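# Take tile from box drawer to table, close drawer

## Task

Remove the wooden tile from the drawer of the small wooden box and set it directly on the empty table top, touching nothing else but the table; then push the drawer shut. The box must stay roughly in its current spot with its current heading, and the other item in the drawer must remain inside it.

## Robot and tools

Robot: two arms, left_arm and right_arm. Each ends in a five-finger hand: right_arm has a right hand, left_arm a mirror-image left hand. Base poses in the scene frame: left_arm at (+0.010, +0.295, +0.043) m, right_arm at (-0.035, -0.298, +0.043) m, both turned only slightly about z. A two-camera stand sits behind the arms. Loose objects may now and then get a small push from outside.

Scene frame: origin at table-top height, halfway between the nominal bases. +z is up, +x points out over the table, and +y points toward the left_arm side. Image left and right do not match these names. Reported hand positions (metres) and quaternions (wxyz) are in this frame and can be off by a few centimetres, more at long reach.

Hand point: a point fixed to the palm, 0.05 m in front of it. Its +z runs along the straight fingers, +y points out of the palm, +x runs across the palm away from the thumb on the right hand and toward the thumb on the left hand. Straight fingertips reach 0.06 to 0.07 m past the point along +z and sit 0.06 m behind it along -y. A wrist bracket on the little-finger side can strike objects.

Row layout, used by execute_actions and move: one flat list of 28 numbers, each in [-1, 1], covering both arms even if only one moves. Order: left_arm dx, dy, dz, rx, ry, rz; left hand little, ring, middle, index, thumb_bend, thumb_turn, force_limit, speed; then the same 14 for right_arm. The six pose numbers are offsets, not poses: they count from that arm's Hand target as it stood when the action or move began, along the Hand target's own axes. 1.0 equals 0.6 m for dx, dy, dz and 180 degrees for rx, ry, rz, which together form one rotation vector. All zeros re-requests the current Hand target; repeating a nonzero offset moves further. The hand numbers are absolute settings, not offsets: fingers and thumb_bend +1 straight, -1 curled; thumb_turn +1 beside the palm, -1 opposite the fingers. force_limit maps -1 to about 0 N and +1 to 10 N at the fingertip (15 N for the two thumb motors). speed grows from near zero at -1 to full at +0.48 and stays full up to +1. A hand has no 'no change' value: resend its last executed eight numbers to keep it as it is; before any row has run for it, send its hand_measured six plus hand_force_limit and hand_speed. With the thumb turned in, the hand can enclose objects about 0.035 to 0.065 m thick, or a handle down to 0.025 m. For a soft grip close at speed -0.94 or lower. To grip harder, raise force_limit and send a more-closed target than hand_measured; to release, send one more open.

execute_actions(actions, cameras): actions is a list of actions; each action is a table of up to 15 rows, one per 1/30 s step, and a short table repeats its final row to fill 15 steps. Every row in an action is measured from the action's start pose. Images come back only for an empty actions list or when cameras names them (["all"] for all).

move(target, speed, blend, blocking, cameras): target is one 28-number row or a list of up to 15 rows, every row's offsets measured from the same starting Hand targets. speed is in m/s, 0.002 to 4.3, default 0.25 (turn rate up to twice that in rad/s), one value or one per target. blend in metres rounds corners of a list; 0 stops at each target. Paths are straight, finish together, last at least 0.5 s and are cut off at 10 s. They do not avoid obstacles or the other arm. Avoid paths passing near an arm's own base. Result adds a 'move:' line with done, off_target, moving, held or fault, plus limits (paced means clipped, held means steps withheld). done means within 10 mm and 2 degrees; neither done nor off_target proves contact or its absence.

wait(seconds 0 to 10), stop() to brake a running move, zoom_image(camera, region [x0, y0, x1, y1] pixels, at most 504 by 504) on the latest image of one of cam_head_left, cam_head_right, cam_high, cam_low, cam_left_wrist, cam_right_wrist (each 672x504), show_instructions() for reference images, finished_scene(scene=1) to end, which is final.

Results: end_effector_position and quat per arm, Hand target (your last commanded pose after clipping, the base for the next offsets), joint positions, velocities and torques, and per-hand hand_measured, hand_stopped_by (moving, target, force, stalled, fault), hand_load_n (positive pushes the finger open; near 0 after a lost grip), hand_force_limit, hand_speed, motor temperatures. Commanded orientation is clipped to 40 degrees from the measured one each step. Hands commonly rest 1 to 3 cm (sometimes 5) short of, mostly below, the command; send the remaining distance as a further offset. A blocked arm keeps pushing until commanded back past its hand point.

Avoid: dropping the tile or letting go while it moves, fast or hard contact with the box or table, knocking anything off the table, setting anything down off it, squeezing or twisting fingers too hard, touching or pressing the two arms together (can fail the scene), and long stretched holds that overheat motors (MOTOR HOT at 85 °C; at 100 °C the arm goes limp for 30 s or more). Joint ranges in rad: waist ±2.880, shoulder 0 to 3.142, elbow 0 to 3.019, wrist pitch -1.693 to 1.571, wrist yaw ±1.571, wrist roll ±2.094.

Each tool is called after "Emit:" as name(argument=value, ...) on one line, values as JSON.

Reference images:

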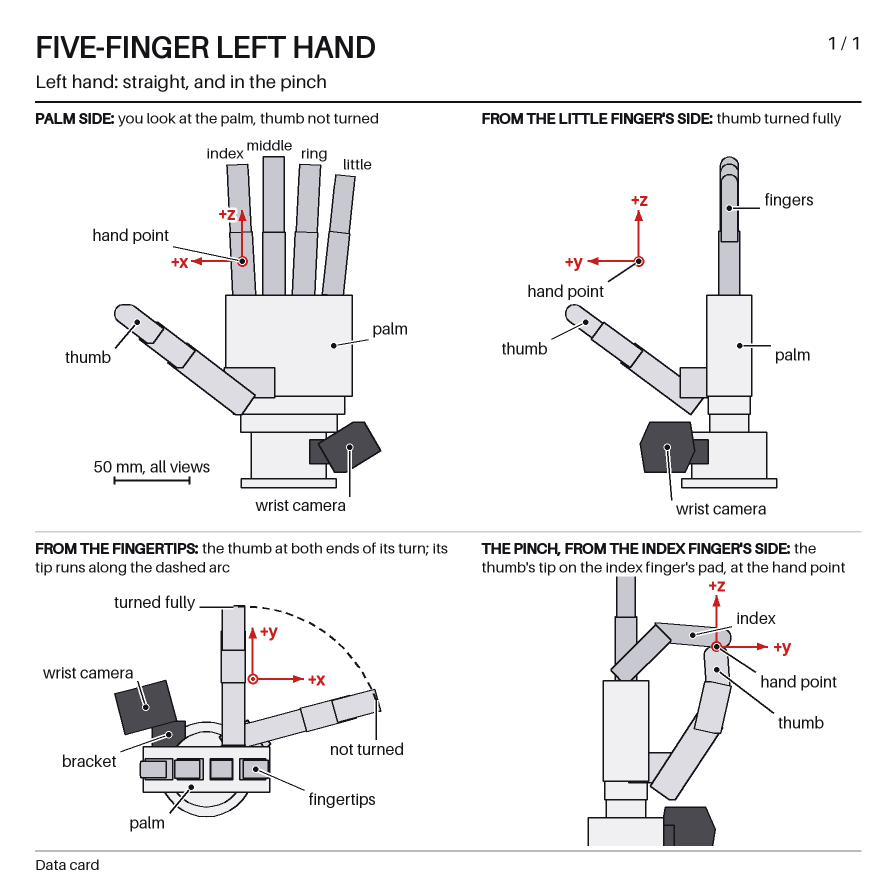

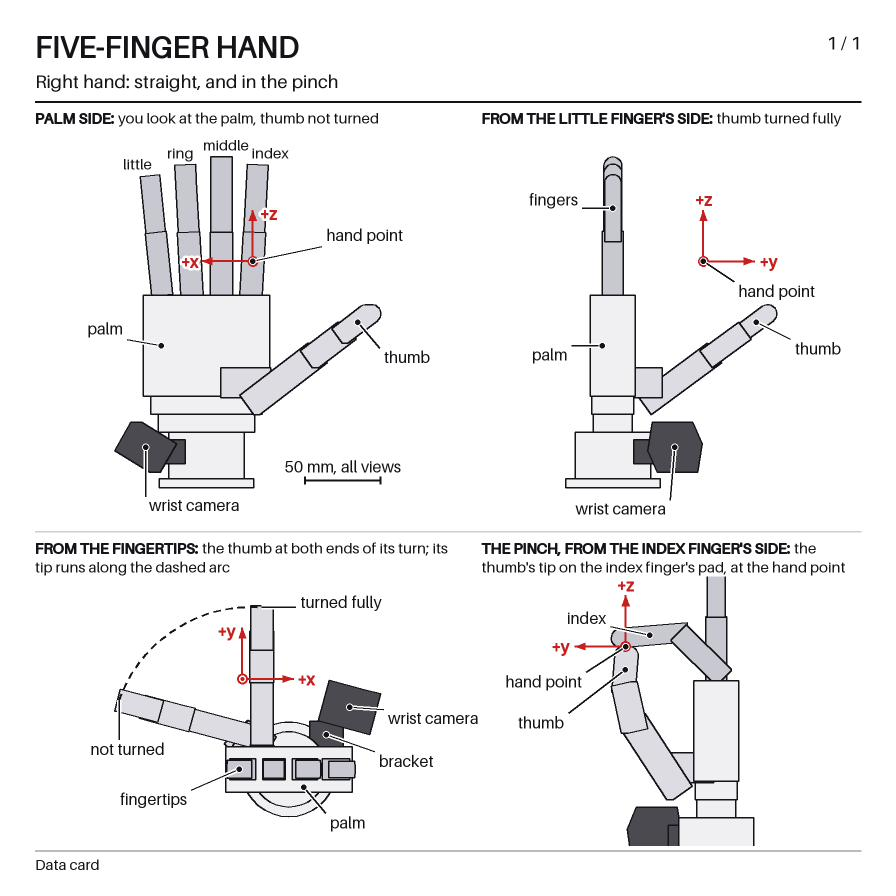

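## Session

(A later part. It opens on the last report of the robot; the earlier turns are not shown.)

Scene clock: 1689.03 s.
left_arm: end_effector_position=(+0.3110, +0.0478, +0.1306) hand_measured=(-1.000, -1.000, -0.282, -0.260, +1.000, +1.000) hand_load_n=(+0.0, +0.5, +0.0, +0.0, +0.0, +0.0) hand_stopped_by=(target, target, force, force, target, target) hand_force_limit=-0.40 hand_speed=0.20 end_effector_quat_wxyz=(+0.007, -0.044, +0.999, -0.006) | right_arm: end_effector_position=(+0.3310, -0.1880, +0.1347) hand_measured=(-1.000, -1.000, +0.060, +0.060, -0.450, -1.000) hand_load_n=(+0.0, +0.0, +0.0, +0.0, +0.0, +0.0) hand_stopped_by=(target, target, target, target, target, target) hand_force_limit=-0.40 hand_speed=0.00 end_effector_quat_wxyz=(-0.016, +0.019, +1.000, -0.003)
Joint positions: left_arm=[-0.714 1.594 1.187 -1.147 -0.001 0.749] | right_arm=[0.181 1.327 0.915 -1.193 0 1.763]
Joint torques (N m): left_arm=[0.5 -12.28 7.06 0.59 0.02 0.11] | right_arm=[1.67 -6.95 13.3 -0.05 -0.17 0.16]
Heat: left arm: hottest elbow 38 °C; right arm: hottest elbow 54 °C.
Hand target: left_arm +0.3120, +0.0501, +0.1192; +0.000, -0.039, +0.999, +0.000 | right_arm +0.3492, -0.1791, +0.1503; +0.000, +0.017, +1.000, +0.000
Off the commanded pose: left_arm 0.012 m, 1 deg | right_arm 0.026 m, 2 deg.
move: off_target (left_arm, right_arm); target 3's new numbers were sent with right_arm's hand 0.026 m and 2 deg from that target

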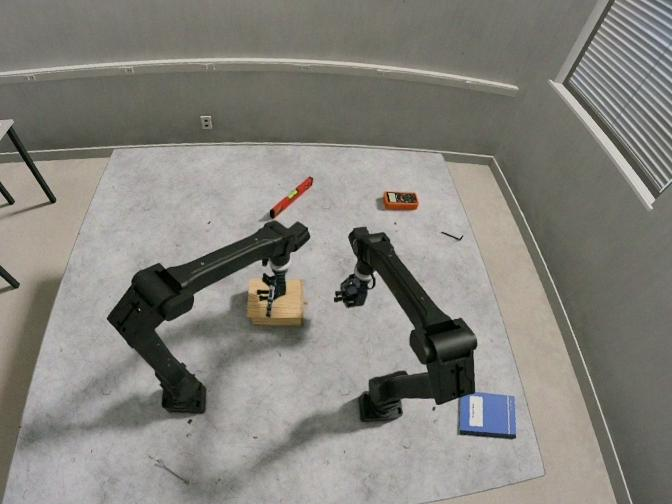

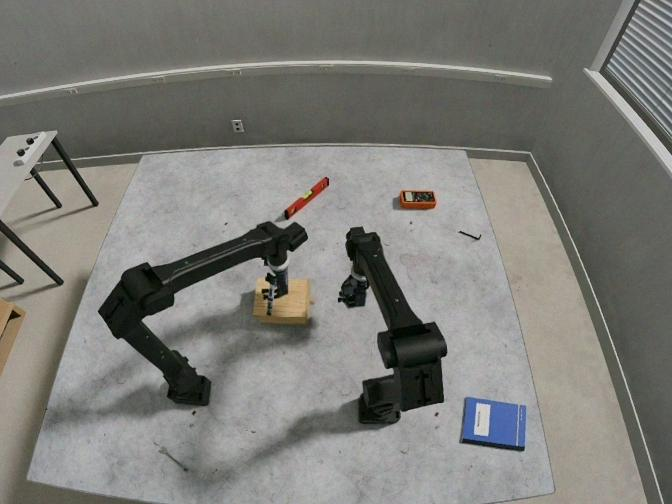

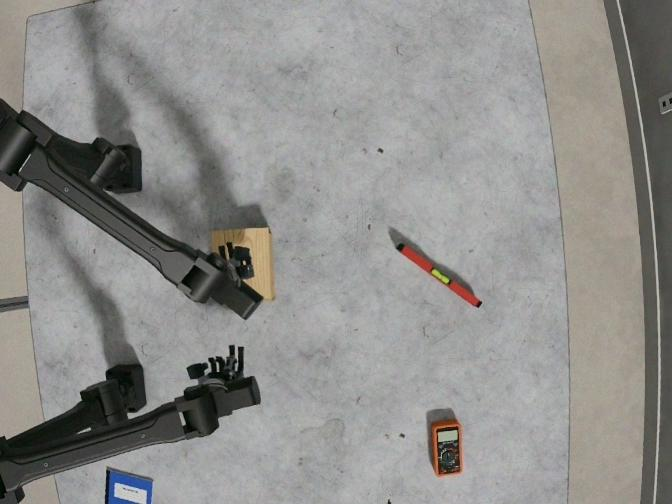

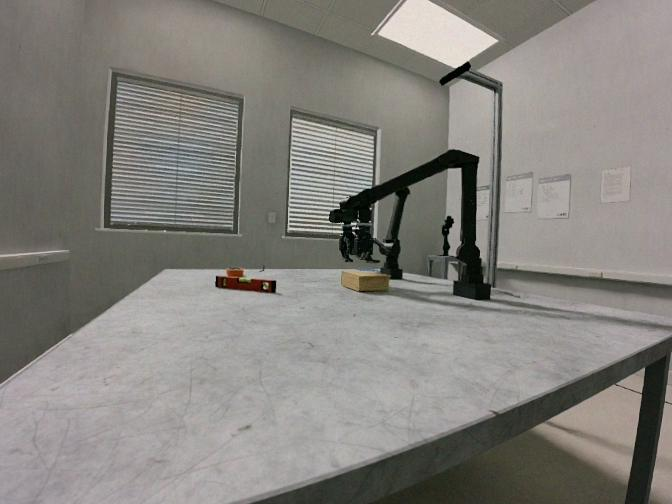

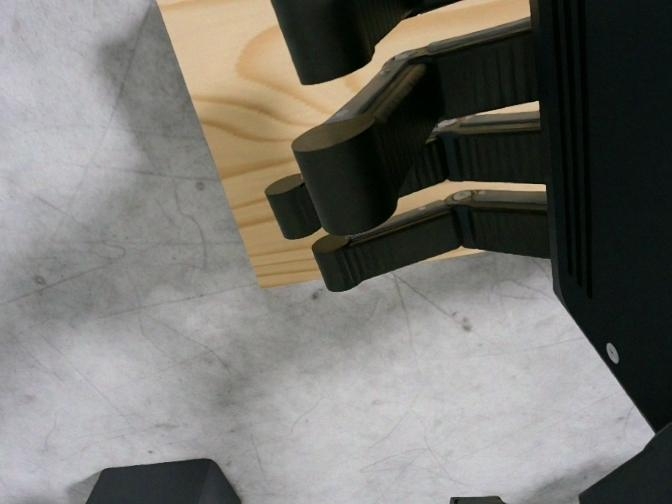

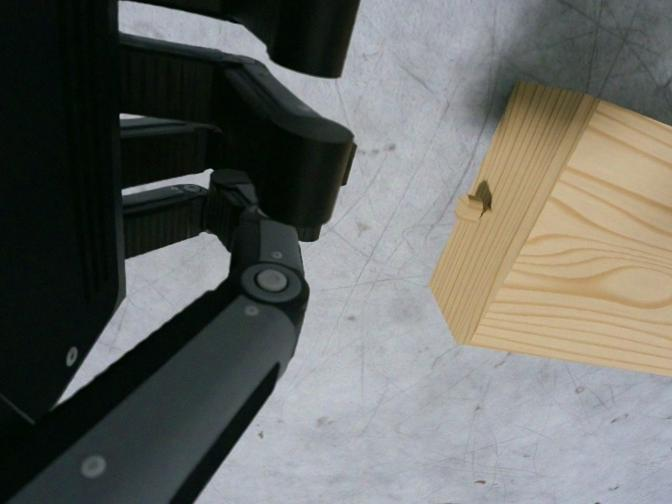

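Emit:
move(target=[[0,0,0.0833,0,0,0,-1,-1,-0.98,-0.98,1,1,-0.2,0.2,-0.0206,0.0324,0.1417,0,0,0,-1,-1,0.06,0.06,-0.45,-1,-0.4,0]], cameras=["all"], speed=0.08)

Emit:
zoom_image(camera="cam_high", region=[190, 210, 290, 360])

Emit:
zoom_image(camera="cam_low", region=[320, 210, 410, 300])

Scene clock: 1702.87 s.
left_arm: end_effector_position=(+0.3116, +0.0472, +0.0800) hand_measured=(-1.000, -1.000, -0.980, -0.980, +1.000, +1.000) hand_load_n=(+0.0, +0.0, +0.5, +0.0, +0.0, +0.0) hand_stopped_by=(target, target, target, target, target, target) hand_force_limit=-0.20 hand_speed=0.20 end_effector_quat_wxyz=(+0.006, -0.044, +0.999, -0.005) | right_arm: end_effector_position=(+0.3637, -0.1664, +0.0696) hand_measured=(-1.000, -1.000, +0.060, +0.060, -0.450, -1.000) hand_load_n=(+0.0, +0.0, +0.0, +0.0, +0.0, +0.0) hand_stopped_by=(target, target, target, target, target, target) hand_force_limit=-0.40 hand_speed=0.00 end_effector_quat_wxyz=(+0.002, +0.018, +1.000, +0.000)
Joint positions: left_arm=[-0.714 1.659 1.12 -1.016 -0.001 0.749] | right_arm=[0.225 1.49 0.881 -0.959 0 1.806]
Joint torques (N m): left_arm=[0.56 -12.86 6.56 0.61 0.02 0.11] | right_arm=[1.67 -8.76 7.72 0.72 -0.15 0.11]
Heat: left arm: hottest elbow 38 °C; right arm: hottest elbow 54 °C.
Hand target: left_arm +0.3119, +0.0501, +0.0692; +0.000, -0.039, +0.999, +0.000 | right_arm +0.3624, -0.1601, +0.0653; +0.000, +0.017, +1.000, +0.000
Off the commanded pose: left_arm 0.011 m, 1 deg | right_arm 0.008 m, 0 deg.
move: off_target (left_arm)

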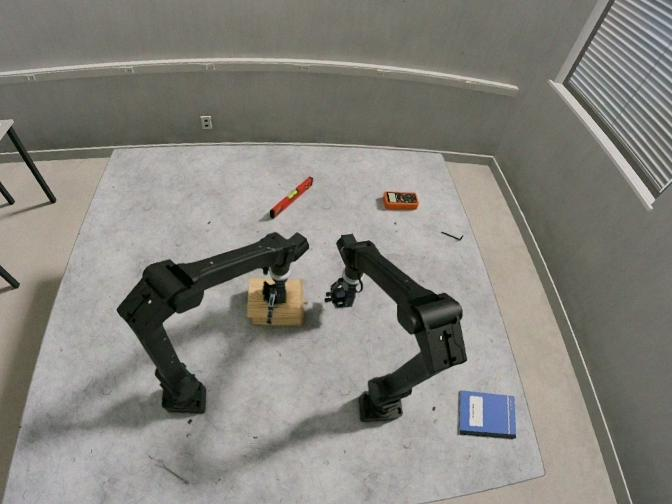

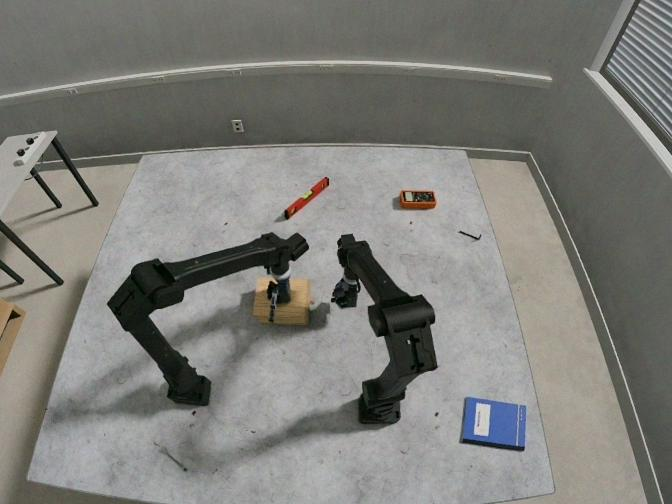

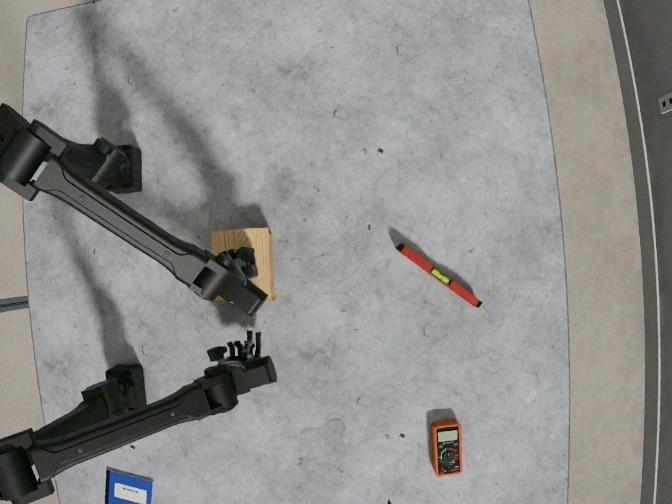

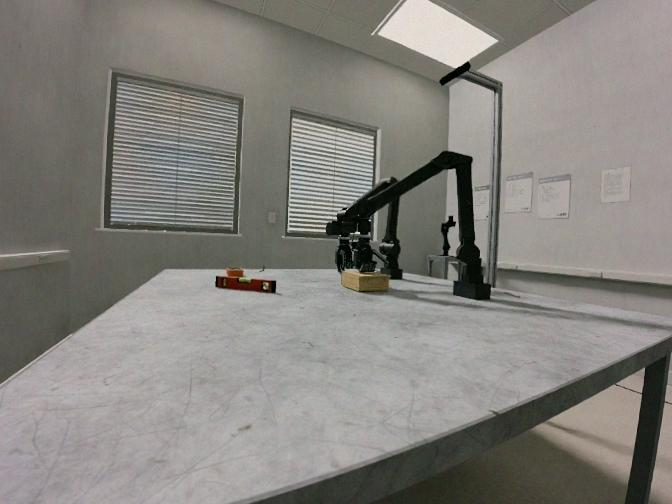

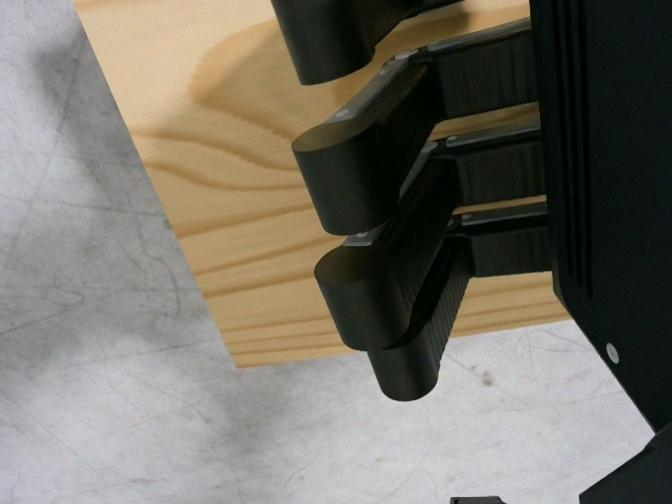

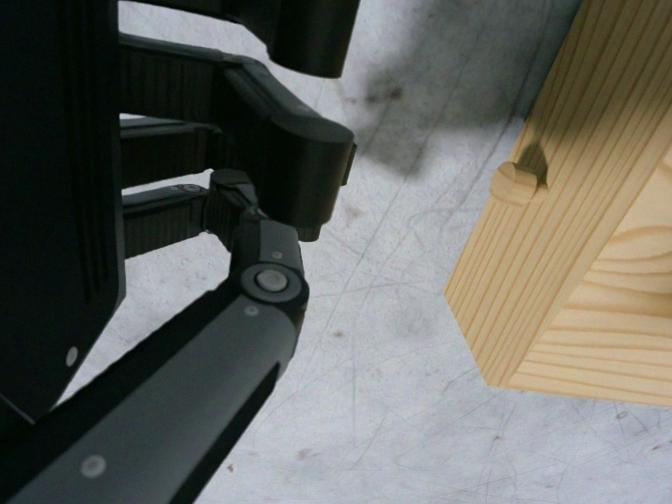

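Scaled by 3.360 from the camera's 672x504 image, which has a finer 960x720 frame.

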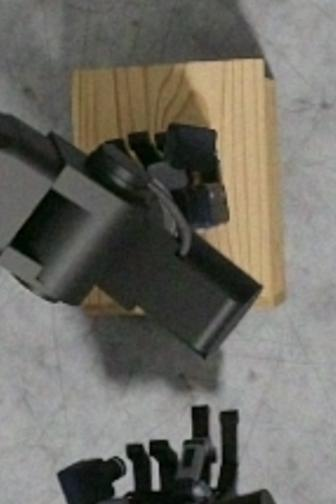

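Scaled by 5.600 from the camera's 672x504 image, which has a finer 960x720 frame.

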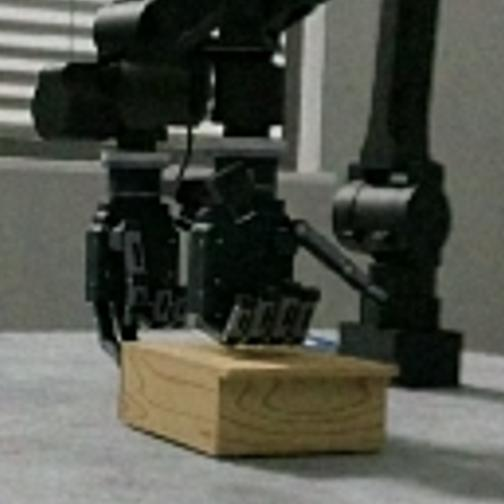

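Emit:
move(target=[[0.0108,0.0762,-0.05,0,0,0,-1,-1,-0.98,-0.98,1,1,-0.2,0.2,0,0,0,0,0,0,-1,-1,0.06,0.06,-0.45,-1,-0.4,0],[0.0108,0.0762,0.015,0,0,0,-1,-1,-0.98,-0.98,1,1,-0.2,0.2,0,0,0,0,0,0,-1,-1,0.06,0.06,-0.45,-1,-0.4,0]], cameras=["cam_high","cam_low","cam_left_wrist","cam_right_wrist"], speed=0.08)

Emit:
zoom_image(camera="cam_high", region=[190, 210, 290, 360])

Emit:
zoom_image(camera="cam_low", region=[320, 210, 410, 300])

Scene clock: 1726.87 s.
left_arm: end_effector_position=(+0.3012, +0.0911, +0.0725) hand_measured=(-1.000, -1.000, -0.980, -0.980, +1.000, +1.000) hand_load_n=(+0.0, +0.0, -0.5, -1.5, -0.5, +0.0) hand_stopped_by=(target, target, target, target, target, target) hand_force_limit=-0.20 hand_speed=0.20 end_effector_quat_wxyz=(+0.006, -0.042, +0.999, -0.005) | right_arm: end_effector_position=(+0.3638, -0.1663, +0.0697) hand_measured=(-1.000, -1.000, +0.060, +0.060, -0.450, -1.000) hand_load_n=(+0.0, +0.0, +0.0, +0.0, +0.0, +0.0) hand_stopped_by=(target, target, target, target, target, target) hand_force_limit=-0.40 hand_speed=0.00 end_effector_quat_wxyz=(+0.002, +0.019, +1.000, +0.000)
Joint positions: left_arm=[-0.653 1.584 1.002 -0.972 -0.001 0.813] | right_arm=[0.225 1.49 0.881 -0.958 0 1.806]
Joint torques (N m): left_arm=[0.91 -10.81 6.22 0.69 -0.01 0.11] | right_arm=[1.67 -8.76 7.77 0.65 -0.15 0.17]
Heat: left arm: hottest elbow 36 °C; right arm: hottest elbow 51 °C.
Hand target: left_arm +0.3020, +0.0953, +0.0602; +0.000, -0.039, +0.999, +0.000 | right_arm +0.3624, -0.1601, +0.0653; +0.000, +0.017, +1.000, +0.000
Off the commanded pose: left_arm 0.013 m, 1 deg | right_arm 0.008 m, 0 deg.
move: off_target (left_arm)
Images, in order (width x height): cam_high 672x504, cam_low 672x504, cam_left_wrist 672x504, cam_right_wrist 672x504.

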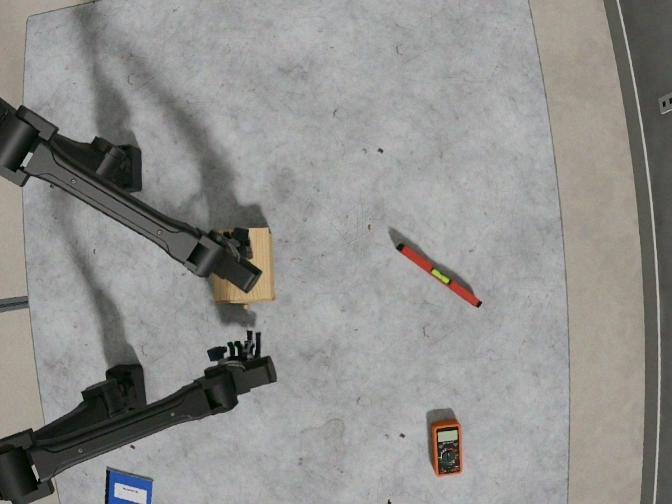

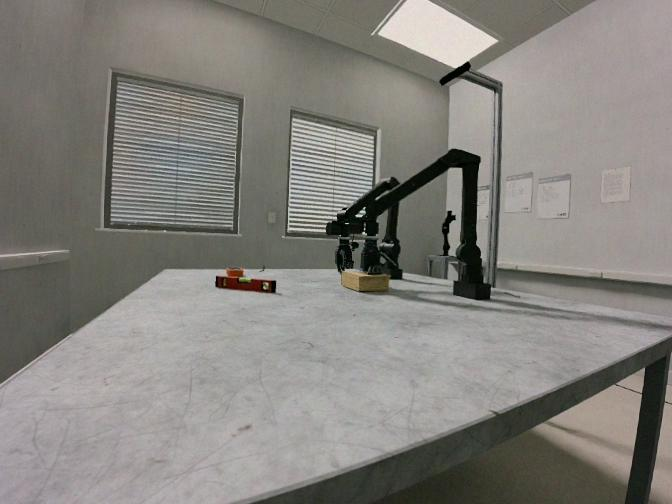

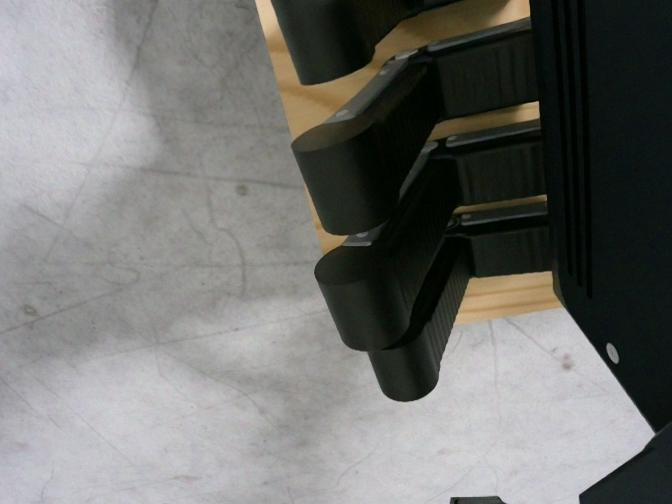

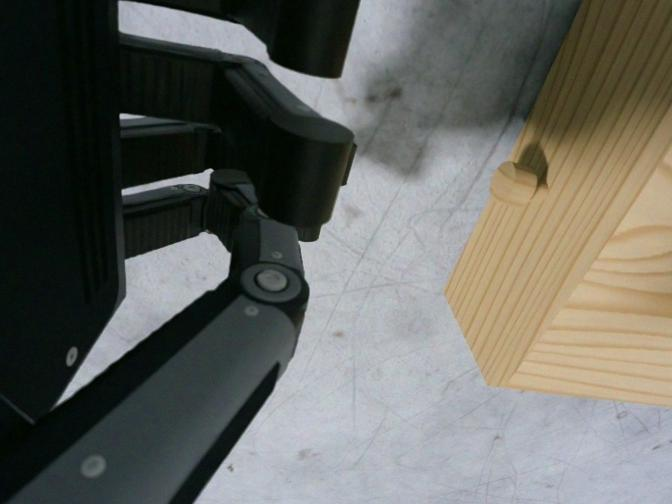

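Scaled by 3.360 from the camera's 672x504 image, which has a finer 960x720 frame.

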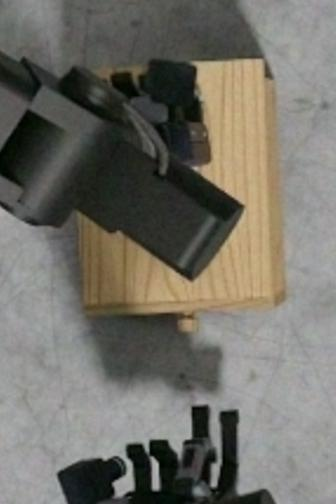

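Scaled by 5.600 from the camera's 672x504 image, which has a finer 960x720 frame.

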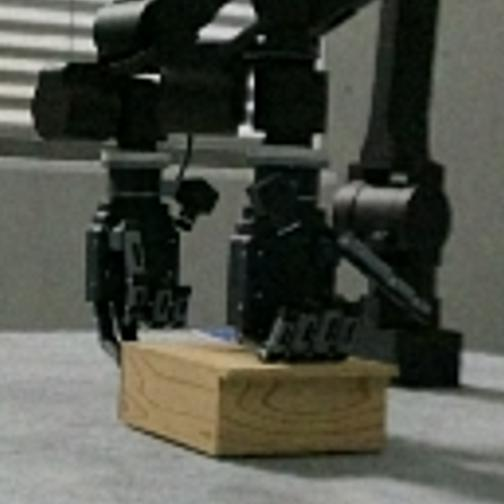

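Emit:
move(target=[[0,0,0,0,0,0,-1,-1,-0.98,-0.98,1,1,-0.2,0.2,0.0282,0.0675,0.0183,0,0,0,-1,-1,0.06,0.06,-0.45,-1,-0.4,0]], cameras=["cam_high","cam_right_wrist"], speed=0.06)

Emit:
zoom_image(camera="cam_high", region=[190, 250, 290, 360])

Emit:
zoom_image(camera="cam_right_wrist", region=[200, 100, 500, 340])

Scene clock: 1756.63 s.
left_arm: end_effector_position=(+0.3012, +0.0911, +0.0725) hand_measured=(-1.000, -1.000, -0.980, -0.980, +1.000, +1.000) hand_load_n=(-0.5, +0.0, +0.0, -1.0, -0.5, +0.0) hand_stopped_by=(target, target, target, target, target, target) hand_force_limit=-0.20 hand_speed=0.20 end_effector_quat_wxyz=(+0.006, -0.042, +0.999, -0.005) | right_arm: end_effector_position=(+0.3496, -0.1241, +0.0601) hand_measured=(-1.000, -1.000, +0.060, +0.060, -0.450, -1.000) hand_load_n=(+0.0, +0.5, +0.5, +0.0, +0.0, +0.0) hand_stopped_by=(target, target, target, target, target, target) hand_force_limit=-0.40 hand_speed=0.00 end_effector_quat_wxyz=(+0.004, +0.018, +1.000, +0.001)
Joint positions: left_arm=[-0.653 1.584 1.002 -0.972 -0.001 0.813] | right_arm=[0.344 1.497 0.859 -0.925 0 1.924]
Joint torques (N m): left_arm=[0.85 -10.75 6.23 0.77 -0.01 0.12] | right_arm=[1.49 -8.47 7.5 0.65 -0.14 0.14]
Motor temperatures (°C): left_arm=[28 33 35 28 25 29] | right_arm=[34 29 48 25 26 29]
Heat: left arm: hottest elbow 35 °C; right arm: hottest elbow 48 °C.
Hand target: left_arm +0.3020, +0.0953, +0.0602; +0.000, -0.039, +0.999, +0.000 | right_arm +0.3469, -0.1190, +0.0544; +0.000, +0.017, +1.000, +0.000
Off the commanded pose: left_arm 0.013 m, 1 deg | right_arm 0.008 m, 0 deg.
move: off_target (left_arm)
Images, in order (width x height): cam_high 672x504, cam_right_wrist 672x504.

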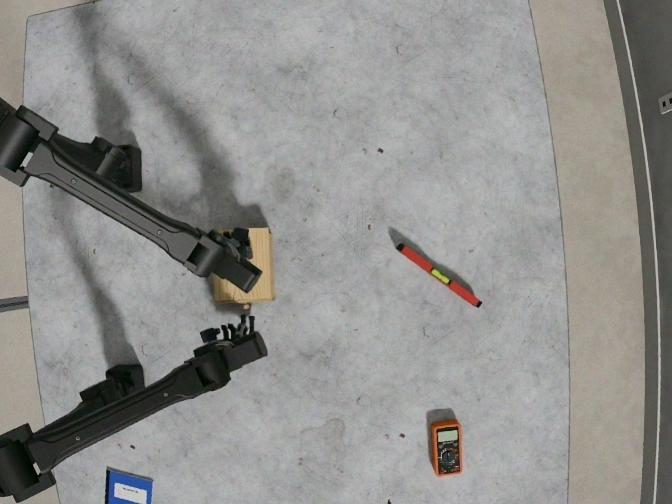

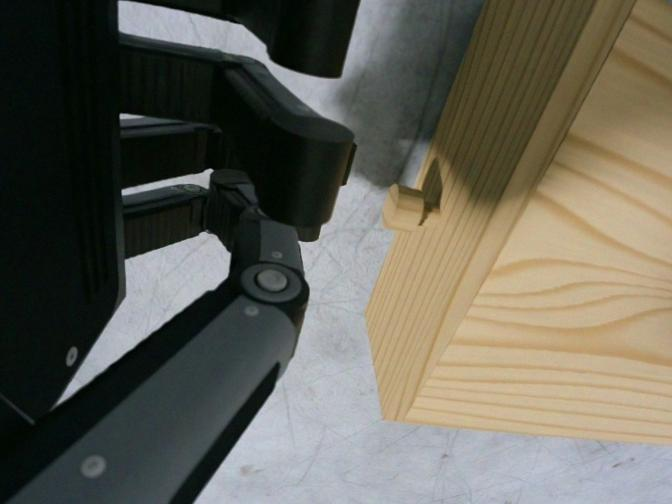

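Scaled by 4.582 from the camera's 672x504 image, which has a finer 960x720 frame.

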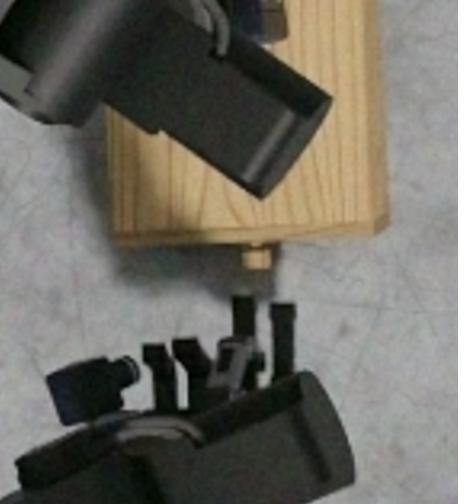

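Scaled by 1.680 from the camera's 672x504 image, which has a finer 960x720 frame.

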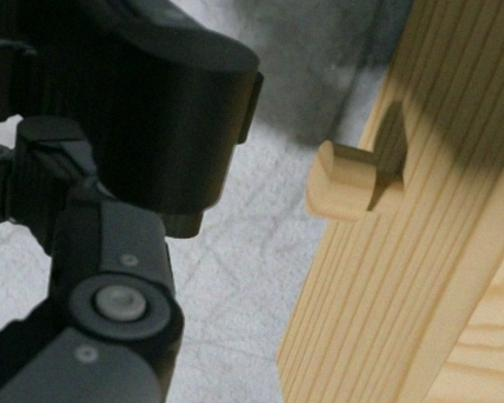

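Emit:
move(target=[[0,0,0,0,0,0,-1,-1,-0.98,-0.98,1,1,-0.2,0.2,0.004,0.0517,0.0107,0,0,0,-1,-1,0.06,0.06,-0.45,-1,-0.4,0]], cameras=["cam_high","cam_right_wrist"], speed=0.05)

Emit:
zoom_image(camera="cam_high", region=[190, 250, 290, 360])

Emit:
zoom_image(camera="cam_right_wrist", region=[200, 100, 500, 340])

Scene clock: 1775.77 s.
left_arm: end_effector_position=(+0.3012, +0.0911, +0.0725) hand_measured=(-1.000, -1.000, -0.980, -0.980, +1.000, +1.000) hand_load_n=(+0.0, +0.0, -0.5, -1.0, +0.0, +0.0) hand_stopped_by=(target, target, target, target, target, target) hand_force_limit=-0.20 hand_speed=0.20 end_effector_quat_wxyz=(+0.006, -0.042, +0.999, -0.005) | right_arm: end_effector_position=(+0.3394, -0.0969, +0.0465) hand_measured=(-1.000, -1.000, +0.060, +0.060, -0.450, -1.000) hand_load_n=(+0.0, +0.0, +0.0, +0.0, +0.0, +0.0) hand_stopped_by=(target, target, target, target, target, target) hand_force_limit=-0.40 hand_speed=0.00 end_effector_quat_wxyz=(-0.006, +0.018, +1.000, -0.003)
Joint positions: left_arm=[-0.653 1.584 1.002 -0.972 -0.001 0.813] | right_arm=[0.423 1.533 0.859 -0.909 0 2.002]
Joint torques (N m): left_arm=[0.62 -10.87 6.22 0.79 -0.01 0.12] | right_arm=[1.55 -8.82 9.09 0.62 -0.15 0.18]
Heat: left arm: hottest elbow 35 °C; right arm: hottest elbow 47 °C.
Hand target: left_arm +0.3020, +0.0953, +0.0602; +0.000, -0.039, +0.999, +0.000 | right_arm +0.3456, -0.0879, +0.0479; +0.000, +0.017, +1.000, +0.000
Off the commanded pose: left_arm 0.013 m, 1 deg | right_arm 0.011 m, 1 deg.
move: off_target (left_arm, right_arm)
Images, in order (width x height): cam_high 672x504, cam_right_wrist 672x504.

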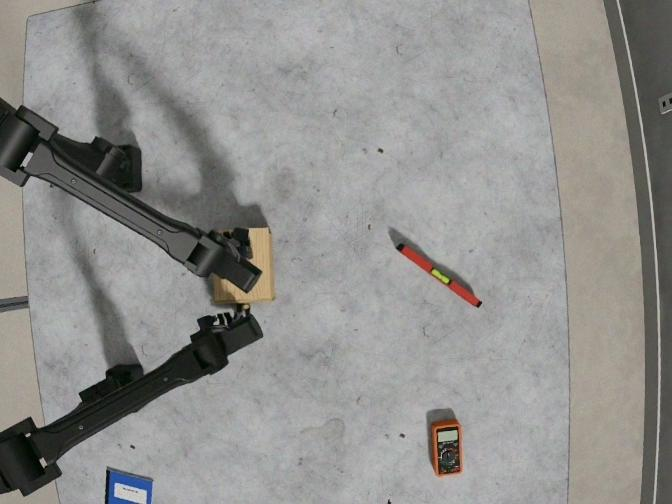

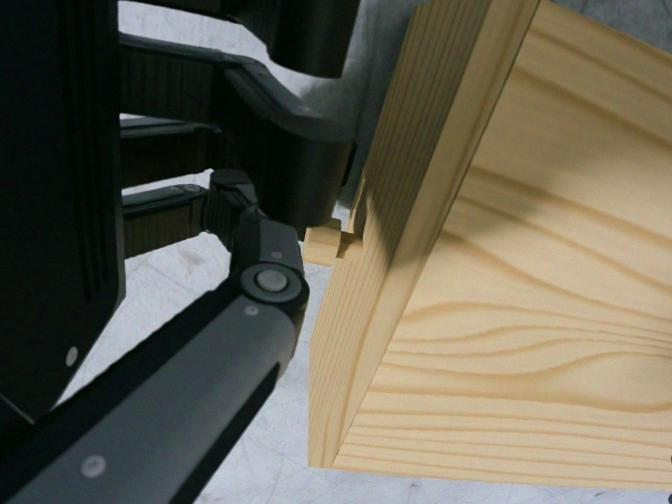

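Scaled by 4.582 from the camera's 672x504 image, which has a finer 960x720 frame.

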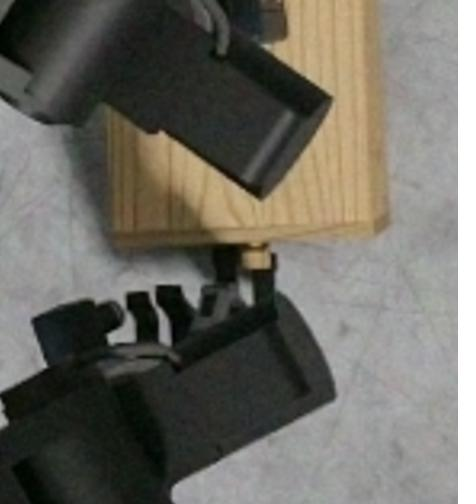

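Scaled by 1.680 from the camera's 672x504 image, which has a finer 960x720 frame.

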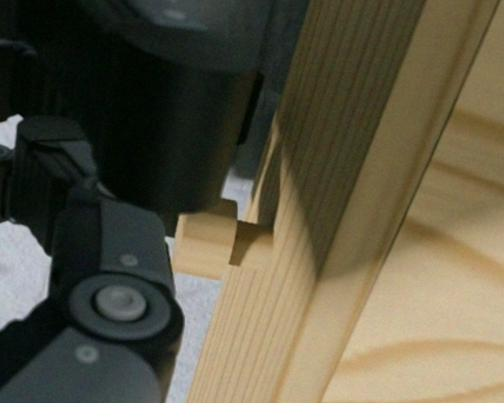

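Emit:
move(target=[[0,0,0,0,0,0,-1,-1,-0.98,-0.98,1,1,-0.2,0.2,-0.018,0.0,-0.012,0,0,0,-1,-1,0.06,0.06,-0.45,-1,-0.4,0]], cameras=["cam_high","cam_right_wrist"], speed=0.05)

Emit:
zoom_image(camera="cam_high", region=[190, 250, 290, 360])

Emit:
zoom_image(camera="cam_right_wrist", region=[200, 100, 500, 340])

Scene clock: 1783.80 s.
left_arm: end_effector_position=(+0.3012, +0.0911, +0.0725) hand_measured=(-1.000, -1.000, -0.980, -0.980, +1.000, +1.000) hand_load_n=(+0.0, +0.0, +0.0, -1.0, +0.0, +0.0) hand_stopped_by=(target, target, target, target, target, target) hand_force_limit=-0.20 hand_speed=0.20 end_effector_quat_wxyz=(+0.006, -0.042, +0.999, -0.005) | right_arm: end_effector_position=(+0.3394, -0.0969, +0.0453) hand_measured=(-1.000, -1.000, +0.060, +0.060, -0.450, -1.000) hand_load_n=(+0.0, +0.0, +0.0, +0.0, +0.0, +0.0) hand_stopped_by=(target, target, target, target, target, target) hand_force_limit=-0.40 hand_speed=0.00 end_effector_quat_wxyz=(-0.011, +0.018, +1.000, -0.005)
Joint positions: left_arm=[-0.653 1.584 1.002 -0.972 -0.001 0.813] | right_arm=[0.423 1.542 0.866 -0.92 0 2.003]
Joint torques (N m): left_arm=[0.62 -10.7 6.19 0.81 0 0.12] | right_arm=[0.67 -8.94 11.44 -0.13 -0.15 0.06]
Heat: left arm: hottest elbow 35 °C; right arm: hottest elbow 46 °C.
Hand target: left_arm +0.3020, +0.0953, +0.0602; +0.000, -0.039, +0.999, +0.000 | right_arm +0.3563, -0.0883, +0.0550; +0.000, +0.017, +1.000, +0.000
Off the commanded pose: left_arm 0.013 m, 1 deg | right_arm 0.021 m, 1 deg.
move: off_target (left_arm, right_arm)
Images, in order (width x height): cam_high 672x504, cam_right_wrist 672x504.

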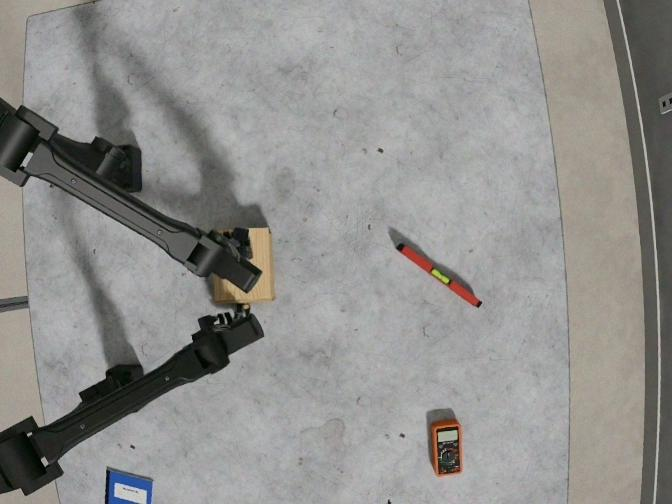

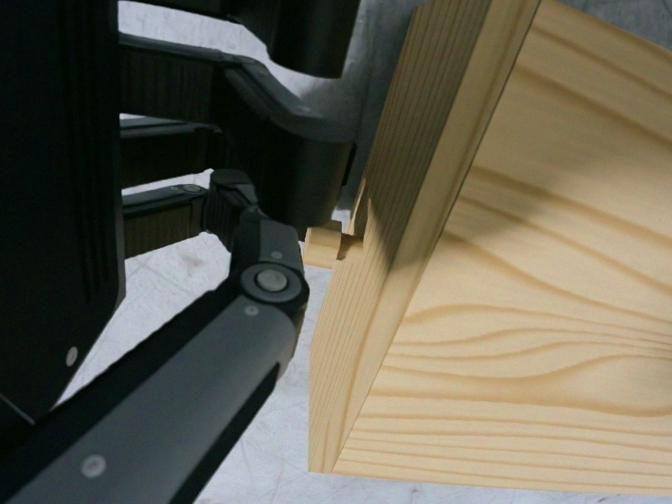

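Scaled by 4.582 from the camera's 672x504 image, which has a finer 960x720 frame.

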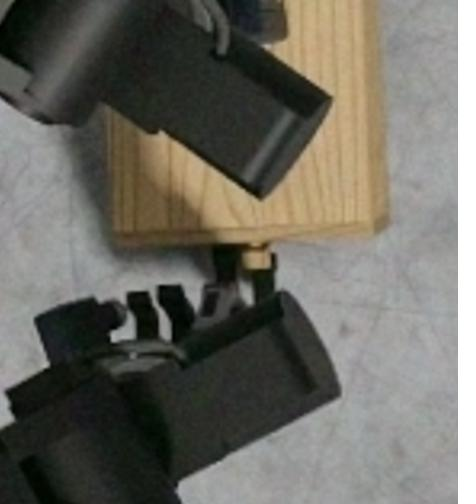

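Scaled by 1.680 from the camera's 672x504 image, which has a finer 960x720 frame.

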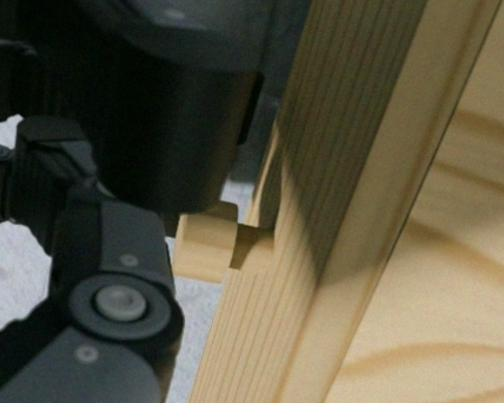

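Emit:
move(target=[[0,0,0,0,0,0,-1,-1,-0.98,-0.98,1,1,-0.2,0.2,-0.012,0.0,-0.008,0,0,0,-1,-1,0.06,0.06,-0.45,-1,-0.4,0]], cameras=["cam_high","cam_right_wrist"], speed=0.1)

Emit:
zoom_image(camera="cam_high", region=[190, 250, 290, 360])

Scene clock: 1792.60 s.
left_arm: end_effector_position=(+0.3012, +0.0911, +0.0725) hand_measured=(-1.000, -1.000, -0.980, -0.980, +1.000, +1.000) hand_load_n=(+0.0, +0.0, +0.0, -1.0, +0.0, +0.0) hand_stopped_by=(target, target, target, target, target, target) hand_force_limit=-0.20 hand_speed=0.20 end_effector_quat_wxyz=(+0.006, -0.042, +0.999, -0.005) | right_arm: end_effector_position=(+0.3438, -0.0951, +0.0487) hand_measured=(-1.000, -1.000, +0.060, +0.060, -0.450, -1.000) hand_load_n=(+0.5, +0.0, +0.0, +0.5, +0.0, +0.0) hand_stopped_by=(target, target, target, target, target, target) hand_force_limit=-0.40 hand_speed=0.00 end_effector_quat_wxyz=(-0.013, +0.018, +1.000, -0.006)
Joint positions: left_arm=[-0.653 1.584 1.002 -0.972 -0.001 0.813] | right_arm=[0.423 1.549 0.887 -0.937 0.001 2.003]
Joint torques (N m): left_arm=[0.67 -10.93 6.2 0.77 -0.02 0.12] | right_arm=[0.09 -9.17 11.77 -0.05 -0.14 -0.01]
Heat: left arm: hottest elbow 34 °C; right arm: hottest elbow 47 °C.
Hand target: left_arm +0.3020, +0.0953, +0.0602; +0.000, -0.039, +0.999, +0.000 | right_arm +0.3634, -0.0887, +0.0598; +0.000, +0.017, +1.000, +0.000
Off the commanded pose: left_arm 0.013 m, 1 deg | right_arm 0.024 m, 2 deg.
move: off_target (left_arm, right_arm)
Images, in order (width x height): cam_high 672x504, cam_right_wrist 672x504.

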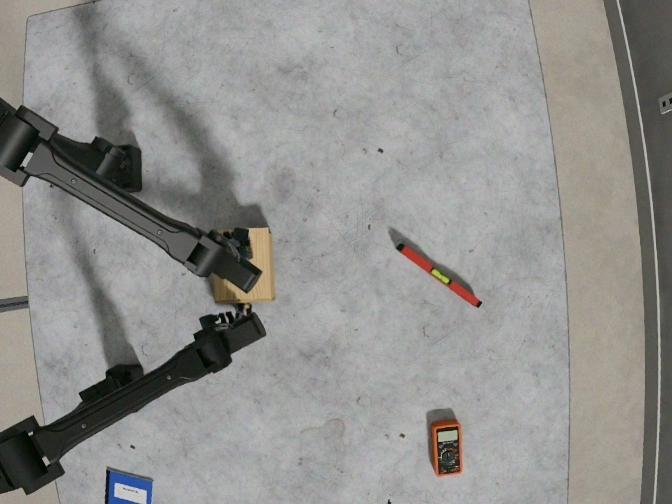

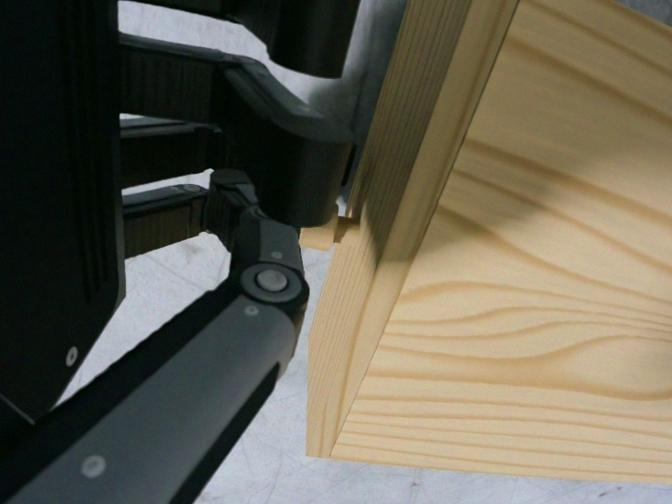

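Scaled by 4.582 from the camera's 672x504 image, which has a finer 960x720 frame.

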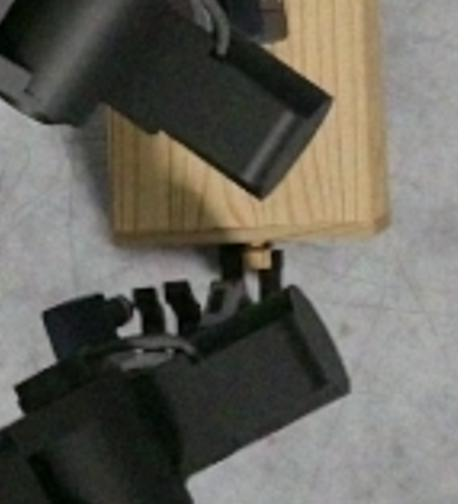

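Emit:
move(target=[[0,0,0,0,0,0,-1,-1,-0.98,-0.98,1,1,-0.2,0.2,-0.01,0.0,-0.006,0,0,0,-1,-1,0.06,0.06,-0.45,-1,-0.4,0]], cameras=["cam_high","cam_right_wrist"], speed=0.1)

Emit:
zoom_image(camera="cam_high", region=[190, 250, 290, 360])

Scene clock: 1805.40 s.
left_arm: end_effector_position=(+0.3012, +0.0911, +0.0725) hand_measured=(-1.000, -1.000, -0.980, -0.980, +1.000, +1.000) hand_load_n=(+0.0, +0.0, -0.5, -1.0, +0.0, +0.0) hand_stopped_by=(target, target, target, target, target, target) hand_force_limit=-0.20 hand_speed=0.20 end_effector_quat_wxyz=(+0.006, -0.042, +0.999, -0.005) | right_arm: end_effector_position=(+0.3448, -0.0947, +0.0490) hand_measured=(-1.000, -1.000, +0.060, +0.060, -0.450, -1.000) hand_load_n=(+0.0, +0.0, +0.0, +1.0, +0.0, +0.0) hand_stopped_by=(target, target, target, target, target, target) hand_force_limit=-0.40 hand_speed=0.00 end_effector_quat_wxyz=(-0.018, +0.018, +1.000, -0.008)
Joint positions: left_arm=[-0.653 1.584 1.002 -0.972 -0.001 0.813] | right_arm=[0.423 1.557 0.9 -0.954 0.001 2.003]
Joint torques (N m): left_arm=[0.85 -10.99 6.22 0.76 0 0.12] | right_arm=[-0.26 -9.7 12.26 0.05 -0.13 -0.07]
Heat: left arm: hottest elbow 34 °C; right arm: hottest elbow 47 °C.
Hand target: left_arm +0.3020, +0.0953, +0.0602; +0.000, -0.039, +0.999, +0.000 | right_arm +0.3695, -0.0888, +0.0635; +0.000, +0.017, +1.000, +0.000
Off the commanded pose: left_arm 0.013 m, 1 deg | right_arm 0.029 m, 2 deg.
move: off_target (left_arm, right_arm)
Images, in order (width x height): cam_high 672x504, cam_right_wrist 672x504.

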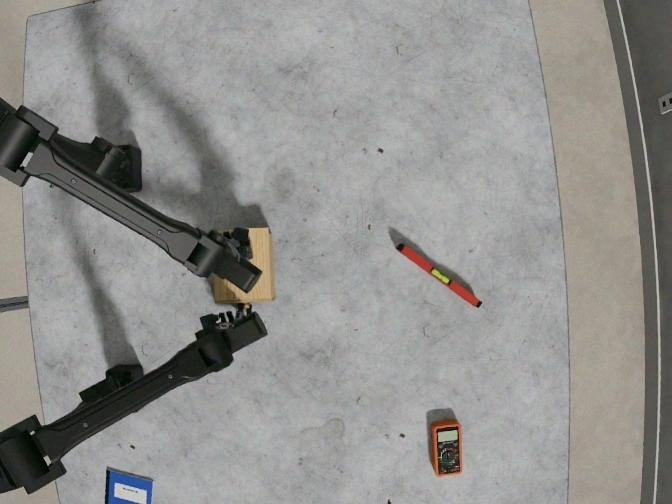

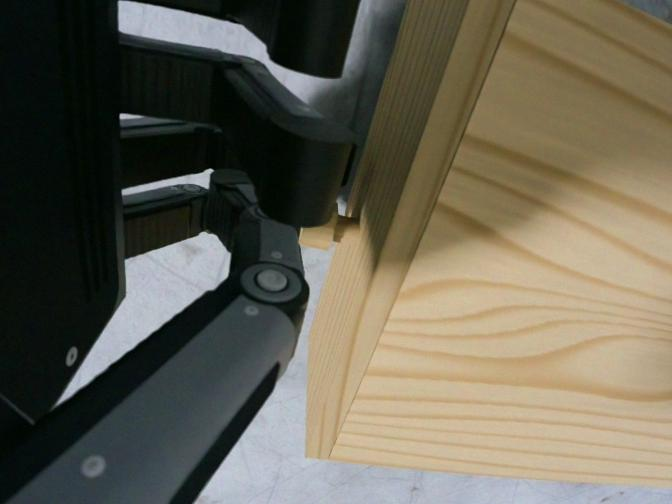

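Scaled by 4.582 from the camera's 672x504 image, which has a finer 960x720 frame.

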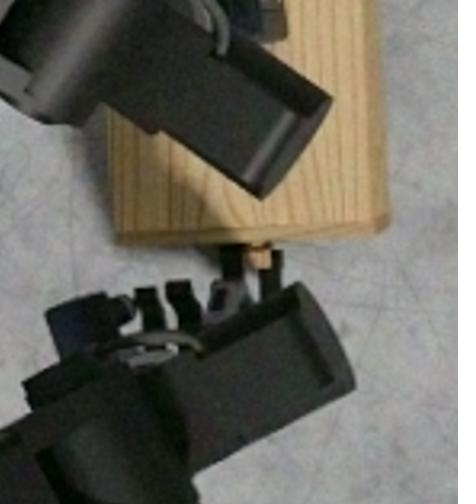

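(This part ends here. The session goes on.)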